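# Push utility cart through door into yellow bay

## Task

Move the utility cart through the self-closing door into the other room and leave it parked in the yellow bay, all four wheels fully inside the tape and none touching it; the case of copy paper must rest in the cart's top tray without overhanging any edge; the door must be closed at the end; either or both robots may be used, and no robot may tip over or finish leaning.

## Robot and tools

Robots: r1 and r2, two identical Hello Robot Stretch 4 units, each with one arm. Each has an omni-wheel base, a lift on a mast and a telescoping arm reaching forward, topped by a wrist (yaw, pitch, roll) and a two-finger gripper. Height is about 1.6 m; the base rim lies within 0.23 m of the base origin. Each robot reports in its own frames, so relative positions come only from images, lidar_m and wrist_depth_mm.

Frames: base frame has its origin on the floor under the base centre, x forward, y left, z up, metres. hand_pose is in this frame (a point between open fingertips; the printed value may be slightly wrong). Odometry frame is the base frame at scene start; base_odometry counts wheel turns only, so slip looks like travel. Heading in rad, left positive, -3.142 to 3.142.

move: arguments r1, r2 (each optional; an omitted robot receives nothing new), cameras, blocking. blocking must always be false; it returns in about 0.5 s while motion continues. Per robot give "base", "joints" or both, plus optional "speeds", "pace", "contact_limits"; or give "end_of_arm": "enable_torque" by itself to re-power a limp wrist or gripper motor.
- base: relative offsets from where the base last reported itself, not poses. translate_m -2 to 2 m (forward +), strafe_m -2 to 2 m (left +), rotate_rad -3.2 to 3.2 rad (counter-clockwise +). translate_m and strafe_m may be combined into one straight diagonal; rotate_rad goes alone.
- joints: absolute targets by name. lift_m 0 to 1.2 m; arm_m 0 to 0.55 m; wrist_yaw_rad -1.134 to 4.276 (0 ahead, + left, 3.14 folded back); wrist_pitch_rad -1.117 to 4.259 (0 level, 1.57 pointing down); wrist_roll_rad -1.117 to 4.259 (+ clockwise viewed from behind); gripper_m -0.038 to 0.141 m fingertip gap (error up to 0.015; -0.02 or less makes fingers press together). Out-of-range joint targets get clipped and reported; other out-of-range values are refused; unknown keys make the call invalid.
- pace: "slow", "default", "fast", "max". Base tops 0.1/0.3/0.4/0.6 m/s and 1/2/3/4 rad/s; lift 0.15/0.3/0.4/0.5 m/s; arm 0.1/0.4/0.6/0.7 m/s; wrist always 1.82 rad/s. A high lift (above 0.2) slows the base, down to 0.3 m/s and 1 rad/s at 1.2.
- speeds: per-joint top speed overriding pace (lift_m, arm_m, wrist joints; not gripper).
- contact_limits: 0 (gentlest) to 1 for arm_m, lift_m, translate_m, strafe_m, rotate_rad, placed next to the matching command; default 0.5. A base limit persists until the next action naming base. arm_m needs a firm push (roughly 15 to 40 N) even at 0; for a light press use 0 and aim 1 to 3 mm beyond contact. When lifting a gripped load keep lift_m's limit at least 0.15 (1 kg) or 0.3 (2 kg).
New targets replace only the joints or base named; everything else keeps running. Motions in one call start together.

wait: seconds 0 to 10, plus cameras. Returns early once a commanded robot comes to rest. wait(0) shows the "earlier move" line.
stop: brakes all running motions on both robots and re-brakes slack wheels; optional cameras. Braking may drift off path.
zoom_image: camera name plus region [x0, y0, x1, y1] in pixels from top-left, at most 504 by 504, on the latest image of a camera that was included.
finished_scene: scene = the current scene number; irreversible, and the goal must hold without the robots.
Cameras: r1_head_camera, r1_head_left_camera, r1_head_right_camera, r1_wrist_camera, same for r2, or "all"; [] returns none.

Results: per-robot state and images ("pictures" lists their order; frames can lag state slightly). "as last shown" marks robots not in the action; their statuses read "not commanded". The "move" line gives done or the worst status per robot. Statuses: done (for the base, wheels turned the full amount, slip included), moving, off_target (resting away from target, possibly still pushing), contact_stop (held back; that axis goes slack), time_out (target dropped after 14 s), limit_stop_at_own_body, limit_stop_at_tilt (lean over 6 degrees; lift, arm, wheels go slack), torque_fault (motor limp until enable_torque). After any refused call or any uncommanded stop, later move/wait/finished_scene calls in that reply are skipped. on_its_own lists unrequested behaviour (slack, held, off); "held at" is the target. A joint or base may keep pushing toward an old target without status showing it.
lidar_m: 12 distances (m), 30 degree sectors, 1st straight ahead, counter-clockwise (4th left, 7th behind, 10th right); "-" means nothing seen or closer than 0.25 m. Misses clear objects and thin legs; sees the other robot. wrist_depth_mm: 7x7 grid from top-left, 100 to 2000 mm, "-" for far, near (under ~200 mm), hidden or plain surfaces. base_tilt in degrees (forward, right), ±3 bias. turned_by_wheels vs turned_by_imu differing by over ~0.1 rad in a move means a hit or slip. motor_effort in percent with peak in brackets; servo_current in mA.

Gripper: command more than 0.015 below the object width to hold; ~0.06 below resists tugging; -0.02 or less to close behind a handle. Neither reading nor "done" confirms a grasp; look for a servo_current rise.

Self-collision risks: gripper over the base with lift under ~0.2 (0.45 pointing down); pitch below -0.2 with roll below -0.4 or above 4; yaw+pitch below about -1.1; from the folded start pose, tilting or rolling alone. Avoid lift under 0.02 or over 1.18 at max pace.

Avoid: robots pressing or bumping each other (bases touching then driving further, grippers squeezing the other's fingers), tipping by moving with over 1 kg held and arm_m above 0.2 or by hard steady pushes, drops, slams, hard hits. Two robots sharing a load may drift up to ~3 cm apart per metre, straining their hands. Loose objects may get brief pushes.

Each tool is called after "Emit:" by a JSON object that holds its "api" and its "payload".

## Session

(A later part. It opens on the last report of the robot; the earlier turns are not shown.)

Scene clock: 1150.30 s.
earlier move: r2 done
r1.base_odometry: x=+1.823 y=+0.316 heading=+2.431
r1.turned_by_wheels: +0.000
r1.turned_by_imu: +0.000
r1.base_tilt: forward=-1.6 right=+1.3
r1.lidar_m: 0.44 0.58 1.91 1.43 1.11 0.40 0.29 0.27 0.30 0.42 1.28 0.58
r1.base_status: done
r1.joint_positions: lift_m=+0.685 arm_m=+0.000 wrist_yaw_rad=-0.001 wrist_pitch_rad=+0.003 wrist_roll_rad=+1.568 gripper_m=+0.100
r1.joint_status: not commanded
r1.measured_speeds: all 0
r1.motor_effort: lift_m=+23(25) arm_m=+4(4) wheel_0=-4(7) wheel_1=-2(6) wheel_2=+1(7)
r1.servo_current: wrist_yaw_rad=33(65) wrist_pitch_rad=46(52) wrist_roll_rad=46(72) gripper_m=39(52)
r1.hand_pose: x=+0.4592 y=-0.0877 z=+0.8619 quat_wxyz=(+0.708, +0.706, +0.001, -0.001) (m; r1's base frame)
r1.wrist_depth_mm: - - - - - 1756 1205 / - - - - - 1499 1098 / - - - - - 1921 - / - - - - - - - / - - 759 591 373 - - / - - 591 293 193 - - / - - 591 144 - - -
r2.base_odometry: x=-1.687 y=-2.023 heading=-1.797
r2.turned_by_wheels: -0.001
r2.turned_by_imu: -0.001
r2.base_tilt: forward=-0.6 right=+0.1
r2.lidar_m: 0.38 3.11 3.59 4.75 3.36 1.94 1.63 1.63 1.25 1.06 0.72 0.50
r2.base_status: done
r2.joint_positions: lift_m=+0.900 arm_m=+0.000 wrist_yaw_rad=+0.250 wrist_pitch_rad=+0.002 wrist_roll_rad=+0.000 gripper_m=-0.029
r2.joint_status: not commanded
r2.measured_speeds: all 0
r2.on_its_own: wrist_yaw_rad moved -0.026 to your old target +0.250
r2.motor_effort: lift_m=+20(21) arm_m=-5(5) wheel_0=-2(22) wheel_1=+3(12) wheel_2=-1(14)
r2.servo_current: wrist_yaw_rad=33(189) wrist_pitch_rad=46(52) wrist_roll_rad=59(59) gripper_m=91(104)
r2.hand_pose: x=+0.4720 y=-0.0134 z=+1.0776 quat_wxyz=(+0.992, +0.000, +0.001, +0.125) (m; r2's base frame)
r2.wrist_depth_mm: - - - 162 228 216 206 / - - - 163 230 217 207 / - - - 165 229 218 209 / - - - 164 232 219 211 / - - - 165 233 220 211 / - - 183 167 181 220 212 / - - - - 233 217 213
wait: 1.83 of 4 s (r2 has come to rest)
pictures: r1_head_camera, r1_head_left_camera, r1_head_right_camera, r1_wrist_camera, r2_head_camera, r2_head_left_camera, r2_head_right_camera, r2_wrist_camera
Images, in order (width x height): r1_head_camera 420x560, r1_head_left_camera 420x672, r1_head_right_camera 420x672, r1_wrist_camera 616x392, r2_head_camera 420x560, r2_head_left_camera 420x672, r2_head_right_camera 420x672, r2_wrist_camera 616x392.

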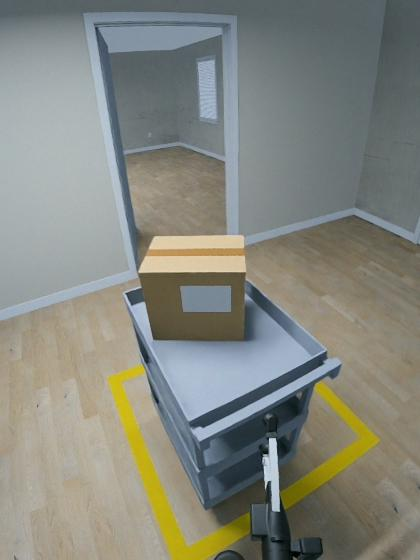

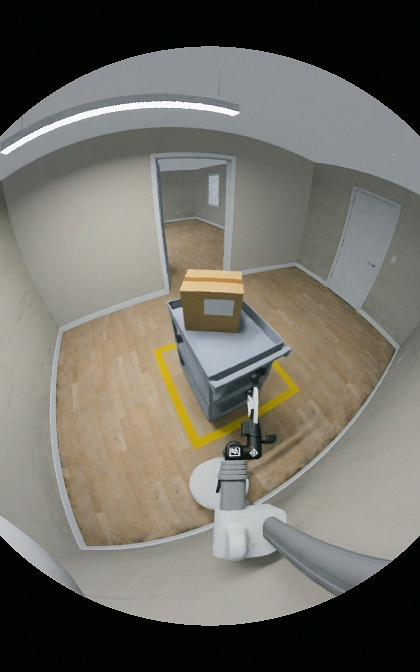

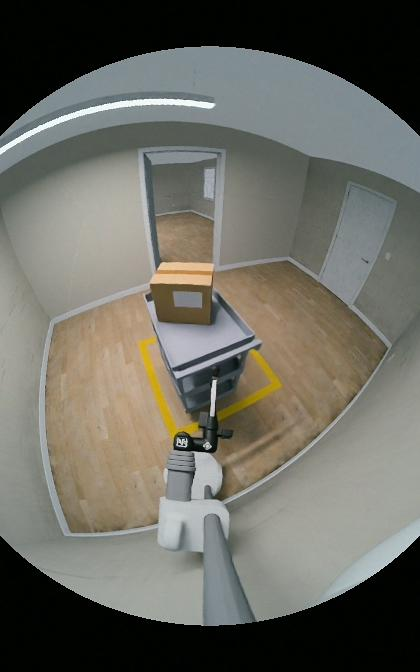

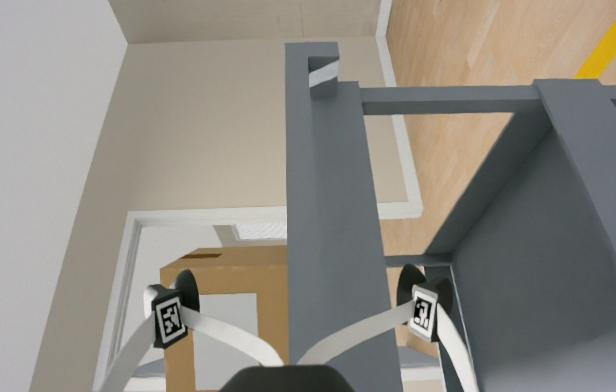

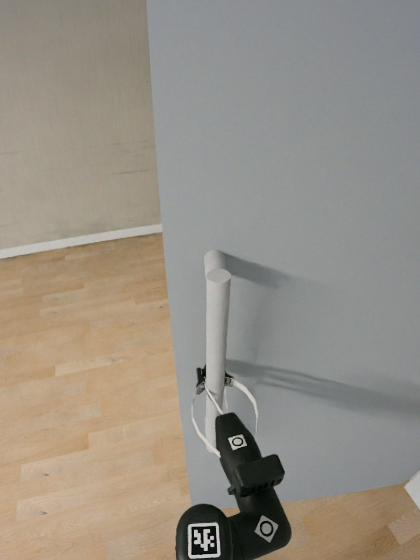

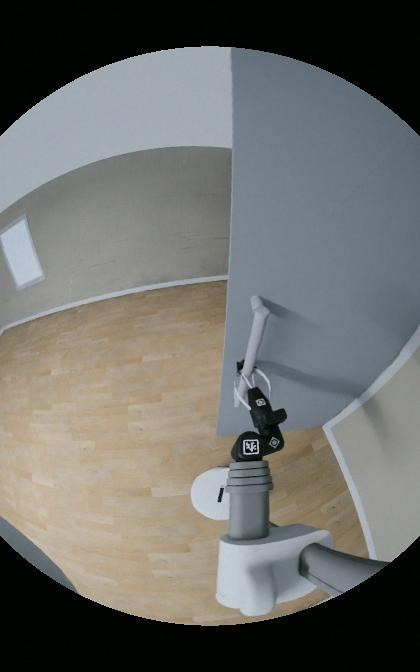

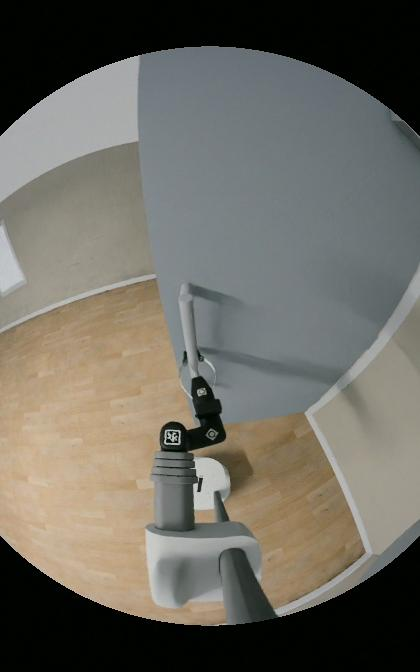

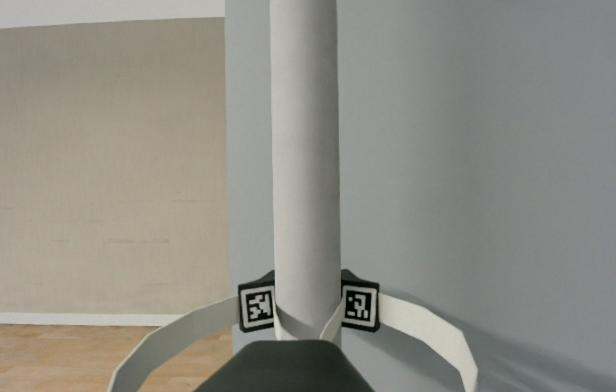

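Emit:
{"api": "move", "payload": {"r2": {"joints":{"gripper_m":0.13}}, "blocking": false, "cameras": []}}

Emit:
{"api": "wait", "payload": {"seconds": 3, "cameras": []}}

Emit:
{"api": "wait", "payload": {"seconds": 4, "cameras": ["r1_head_camera","r2_head_camera","r1_head_left_camera","r1_head_right_camera"]}}

Emit:
{"api": "zoom_image", "payload": {"camera": "r1_head_camera", "region": [90, 360, 390, 560]}}

Emit:
{"api": "zoom_image", "payload": {"camera": "r1_head_left_camera", "region": [140, 310, 310, 450]}}

Scene clock: 1165.20 s.
move: r2 moving
r1: as last shown
r1.base_tilt: forward=-1.6 right=+1.2
r1.lidar_m: 0.45 0.62 1.93 1.42 1.07 0.40 0.30 0.25 0.31 0.45 1.29 0.58
r1.motor_effort: lift_m=+23(23) arm_m=+3(4) wheel_0=-5(5) wheel_1=-3(3) wheel_2=+1(1)
r1.servo_current: wrist_yaw_rad=46(72) wrist_pitch_rad=46(52) wrist_roll_rad=46(46) gripper_m=46(46)
r1.wrist_depth_mm: - - - - - 1756 1229 / - - - - - 1537 1138 / - - - - - 1863 - / - - - - - - - / - - 759 591 379 - - / - - 591 294 193 - - / - - 597 144 - - -
r2.base_odometry: x=-1.687 y=-2.023 heading=-1.797
r2.turned_by_wheels: +0.000
r2.turned_by_imu: +0.000
r2.base_tilt: forward=-0.7 right=+0.0
r2.lidar_m: 0.39 3.11 3.59 4.76 3.38 1.94 1.62 1.63 1.25 1.08 0.71 0.51
r2.base_status: not commanded
r2.joint_positions: lift_m=+0.900 arm_m=+0.000 wrist_yaw_rad=+0.249 wrist_pitch_rad=+0.002 wrist_roll_rad=+0.000 gripper_m=-0.003
r2.joint_status: gripper_m moving
r2.measured_speeds: translate_m=+0.000 strafe_m=+0.000 rotate_rad=+0.000 lift_m=+0.000 arm_m=+0.000 wrist_yaw_rad=-0.002 wrist_pitch_rad=+0.000 wrist_roll_rad=+0.000
r2.motor_effort: lift_m=+20(21) arm_m=-5(5) wheel_0=-2(3) wheel_1=+3(3) wheel_2=-1(1)
r2.servo_current: wrist_yaw_rad=39(59) wrist_pitch_rad=46(46) wrist_roll_rad=52(59) gripper_m=65(91)
r2.hand_pose: x=+0.4720 y=-0.0135 z=+1.0776 quat_wxyz=(+0.992, +0.000, +0.001, +0.124) (m; r2's base frame)
r2.wrist_depth_mm: - - - 167 232 218 209 / - - - 168 233 220 211 / - - - 170 235 223 213 / - - - 168 236 224 213 / - - - 173 237 223 215 / - - 187 173 185 224 215 / - - 267 - 238 222 217
pictures: none
No camera images: "cameras" was empty.

Scene clock: 1167.07 s.
earlier move: r2 done
r1.base_odometry: x=+1.823 y=+0.316 heading=+2.431
r1.turned_by_wheels: +0.000
r1.turned_by_imu: +0.000
r1.base_tilt: forward=-1.6 right=+1.2
r1.lidar_m: 0.44 0.61 1.93 1.43 1.09 0.40 0.30 0.25 0.32 0.43 1.27 0.58
r1.base_status: not commanded
r1.joint_positions: lift_m=+0.685 arm_m=+0.000 wrist_yaw_rad=-0.001 wrist_pitch_rad=+0.003 wrist_roll_rad=+1.568 gripper_m=+0.100
r1.joint_status: not commanded
r1.measured_speeds: all 0
r1.motor_effort: lift_m=+23(23) arm_m=+4(4) wheel_0=-4(5) wheel_1=-3(3) wheel_2=+1(1)
r1.servo_current: wrist_yaw_rad=33(72) wrist_pitch_rad=46(52) wrist_roll_rad=26(72) gripper_m=46(52)
r1.hand_pose: x=+0.4592 y=-0.0877 z=+0.8619 quat_wxyz=(+0.708, +0.706, +0.001, -0.001) (m; r1's base frame)
r1.wrist_depth_mm: - - - - - 1708 1205 / - - - - - 1537 1078 / - - - - - 1863 - / - - - - - - - / - - 759 591 377 - - / - - 585 293 193 - - / - - 591 144 - - -
r2.base_odometry: x=-1.687 y=-2.023 heading=-1.797
r2.turned_by_wheels: +0.000
r2.turned_by_imu: +0.000
r2.base_tilt: forward=-0.7 right=+0.1
r2.lidar_m: 0.82 3.09 3.59 4.74 3.40 1.93 1.64 1.64 1.24 1.07 0.93 0.83
r2.base_status: not commanded
r2.joint_positions: lift_m=+0.900 arm_m=+0.000 wrist_yaw_rad=+0.250 wrist_pitch_rad=+0.002 wrist_roll_rad=+0.000 gripper_m=+0.130
r2.joint_status: all done
r2.measured_speeds: all 0
r2.motor_effort: lift_m=+20(21) arm_m=-5(5) wheel_0=-3(3) wheel_1=+2(3) wheel_2=-1(1)
r2.servo_current: wrist_yaw_rad=46(59) wrist_pitch_rad=39(52) wrist_roll_rad=52(59) gripper_m=52(117)
r2.hand_pose: x=+0.4720 y=-0.0135 z=+1.0776 quat_wxyz=(+0.992, +0.000, +0.001, +0.124) (m; r2's base frame)
r2.wrist_depth_mm: - - - - - - - / - - - - 621 - - / - - - - - - - / - - - - - - - / - - - - 634 - - / - - 219 - 219 - - / - - - - - - -
wait: 1.87 of 3 s (r2 has come to rest)
pictures: none
No camera images: "cameras" was empty.

Scene clock: 1171.07 s.
r1.base_odometry: x=+1.823 y=+0.316 heading=+2.431
r1.turned_by_wheels: +0.000
r1.turned_by_imu: +0.000
r1.base_tilt: forward=-1.6 right=+1.3
r1.lidar_m: 0.43 0.61 1.95 1.42 1.12 0.40 0.28 0.29 0.30 0.43 1.25 0.57
r1.base_status: not commanded
r1.joint_positions: lift_m=+0.685 arm_m=+0.000 wrist_yaw_rad=-0.001 wrist_pitch_rad=+0.003 wrist_roll_rad=+1.568 gripper_m=+0.100
r1.joint_status: not commanded
r1.measured_speeds: all 0
r1.motor_effort: lift_m=+23(23) arm_m=+4(4) wheel_0=-4(5) wheel_1=-2(3) wheel_2=+1(1)
r1.servo_current: wrist_yaw_rad=39(72) wrist_pitch_rad=46(52) wrist_roll_rad=72(72) gripper_m=46(52)
r1.hand_pose: x=+0.4592 y=-0.0877 z=+0.8619 quat_wxyz=(+0.708, +0.706, +0.001, -0.001) (m; r1's base frame)
r1.wrist_depth_mm: - - - - - 1708 1205 / - - - - - 1537 1118 / - - - - - 1863 - / - - - - - - - / - - 759 591 377 - - / - - 597 294 192 - - / - - 591 144 - - -
r2.base_odometry: x=-1.687 y=-2.023 heading=-1.797
r2.turned_by_wheels: +0.000
r2.turned_by_imu: +0.001
r2.base_tilt: forward=-0.7 right=+0.0
r2.lidar_m: 2.12 3.11 3.56 4.75 3.39 1.95 1.64 1.64 1.28 1.05 1.05 1.23
r2.base_status: not commanded
r2.joint_positions: lift_m=+0.900 arm_m=+0.000 wrist_yaw_rad=+0.250 wrist_pitch_rad=+0.002 wrist_roll_rad=+0.000 gripper_m=+0.130
r2.joint_status: all done
r2.measured_speeds: all 0
r2.motor_effort: lift_m=+20(21) arm_m=-5(5) wheel_0=-3(3) wheel_1=+3(3) wheel_2=-1(1)
r2.servo_current: wrist_yaw_rad=59(59) wrist_pitch_rad=46(52) wrist_roll_rad=46(59) gripper_m=52(117)
r2.hand_pose: x=+0.4720 y=-0.0135 z=+1.0776 quat_wxyz=(+0.992, +0.000, +0.001, +0.124) (m; r2's base frame)
r2.wrist_depth_mm: - - - - - - - / - - - - - - - / - - - - - - - / - - - - - - - / - - - - - - - / - - 217 - 219 - - / - - - - - - -
wait: 4.00 s; at rest by 0.27 s
pictures: r1_head_camera, r1_head_left_camera, r1_head_right_camera, r2_head_camera
Images, in order (width x height): r1_head_camera 420x560, r1_head_left_camera 420x672, r1_head_right_camera 420x672, r2_head_camera 420x560.

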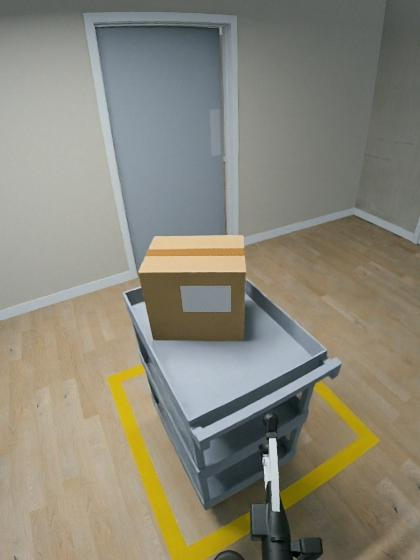

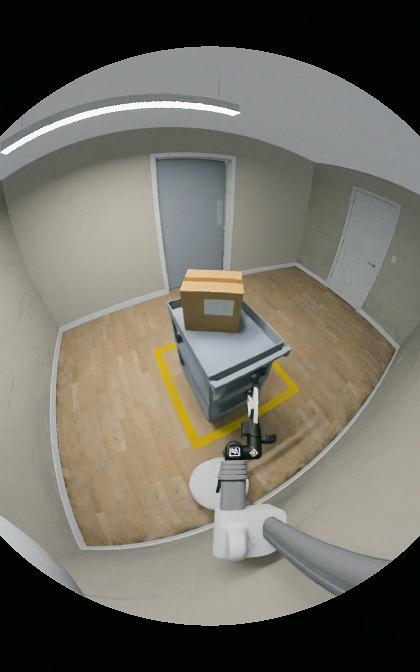

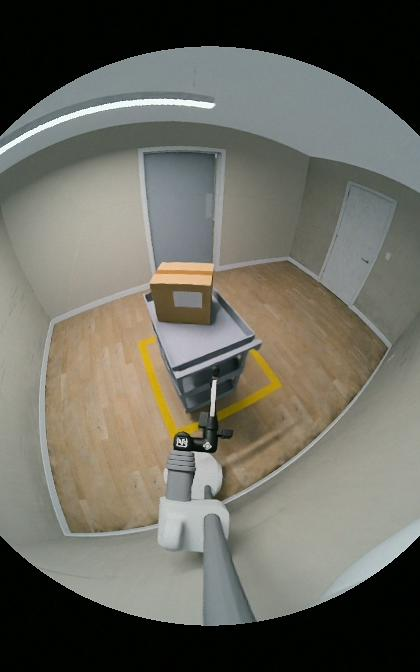

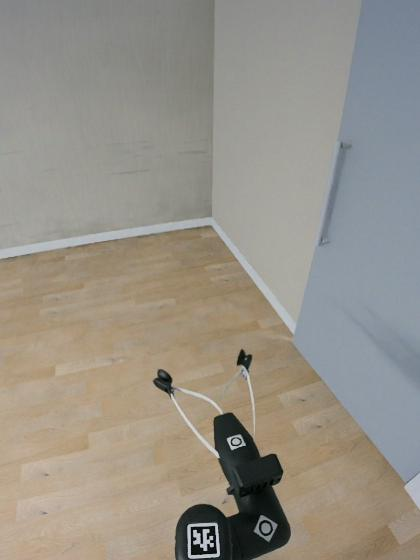

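Scaled by 1.680 from the camera's 420x560 image, which has a finer 600x800 frame.

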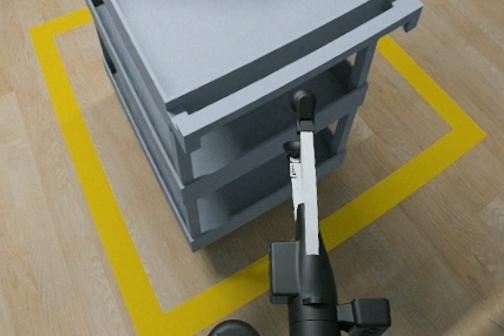

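Scaled by 2.965 from the camera's 420x672 image, which has a finer 600x960 frame.

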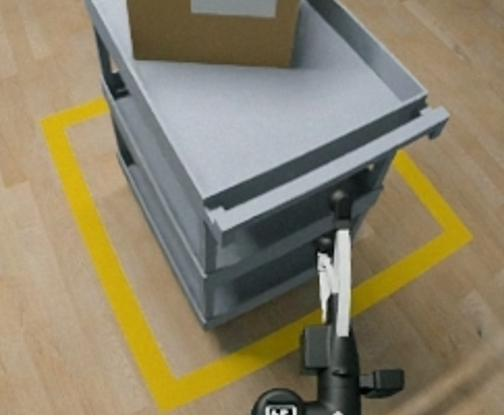

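Emit:
{"api": "wait", "payload": {"seconds": 1, "cameras": ["r1_head_camera","r2_head_camera"]}}

Emit:
{"api": "zoom_image", "payload": {"camera": "r1_head_camera", "region": [90, 10, 250, 260]}}

Scene clock: 1177.33 s.
r1.base_odometry: x=+1.823 y=+0.316 heading=+2.431
r1.turned_by_wheels: +0.000
r1.turned_by_imu: +0.000
r1.base_tilt: forward=-1.6 right=+1.3
r1.lidar_m: 0.43 0.65 1.93 1.43 1.12 0.39 0.28 0.27 0.29 0.43 1.25 0.56
r1.base_status: not commanded
r1.joint_positions: lift_m=+0.685 arm_m=+0.000 wrist_yaw_rad=-0.001 wrist_pitch_rad=+0.003 wrist_roll_rad=+1.568 gripper_m=+0.100
r1.joint_status: not commanded
r1.measured_speeds: all 0
r1.motor_effort: lift_m=+23(23) arm_m=+4(4) wheel_0=-4(5) wheel_1=-2(3) wheel_2=+1(1)
r1.servo_current: wrist_yaw_rad=52(72) wrist_pitch_rad=39(52) wrist_roll_rad=46(72) gripper_m=39(52)
r1.hand_pose: x=+0.4592 y=-0.0877 z=+0.8619 quat_wxyz=(+0.708, +0.706, +0.001, -0.001) (m; r1's base frame)
r1.wrist_depth_mm: - - - - - 1756 1205 / - - - - - 1576 1118 / - - - - - 1808 - / - - - - - - - / - - 750 591 382 - - / - - 591 294 193 - - / - - 597 144 - - -
r2.base_odometry: x=-1.687 y=-2.023 heading=-1.797
r2.turned_by_wheels: +0.000
r2.turned_by_imu: +0.001
r2.base_tilt: forward=-0.7 right=+0.1
r2.lidar_m: 2.13 3.10 3.59 4.74 3.36 1.94 1.63 1.64 1.26 1.06 1.05 1.24
r2.base_status: not commanded
r2.joint_positions: lift_m=+0.900 arm_m=+0.000 wrist_yaw_rad=+0.250 wrist_pitch_rad=+0.002 wrist_roll_rad=+0.000 gripper_m=+0.130
r2.joint_status: all done
r2.measured_speeds: all 0
r2.motor_effort: lift_m=+20(21) arm_m=-5(5) wheel_0=-3(3) wheel_1=+2(3) wheel_2=-1(1)
r2.servo_current: wrist_yaw_rad=52(59) wrist_pitch_rad=39(52) wrist_roll_rad=39(59) gripper_m=52(117)
r2.hand_pose: x=+0.4720 y=-0.0135 z=+1.0776 quat_wxyz=(+0.992, +0.000, +0.001, +0.124) (m; r2's base frame)
r2.wrist_depth_mm: - - - - - - - / - - - - - - - / - - - - - - - / - - - - - - - / - - - - - - - / - - 218 - 219 - - / - - - - - - -
wait: 1.00 s; at rest from the start
pictures: r1_head_camera, r2_head_camera
Images, in order (width x height): r1_head_camera 420x560, r2_head_camera 420x560.

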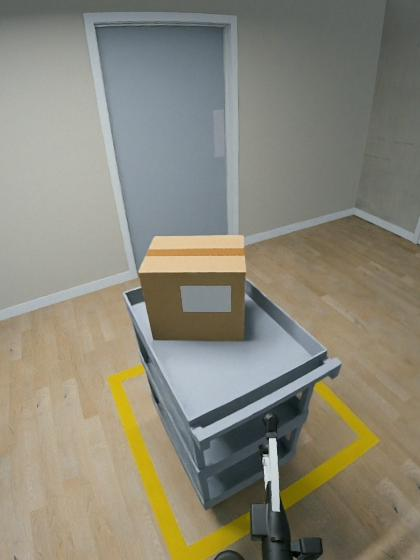

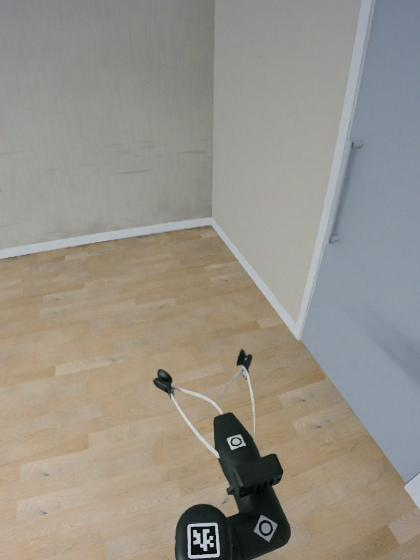

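Scaled by 2.016 from the camera's 420x560 image, which has a finer 600x800 frame.

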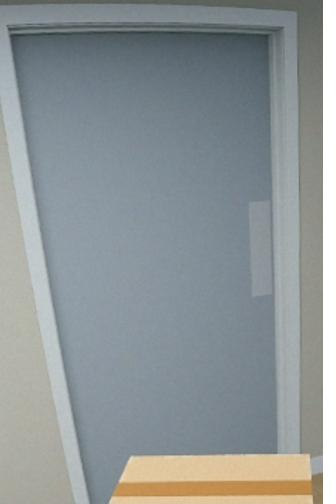

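Closed. Finish.

Emit:
{"api": "finished_scene", "payload": {"scene": 1}}

The scene is finished: the task was done.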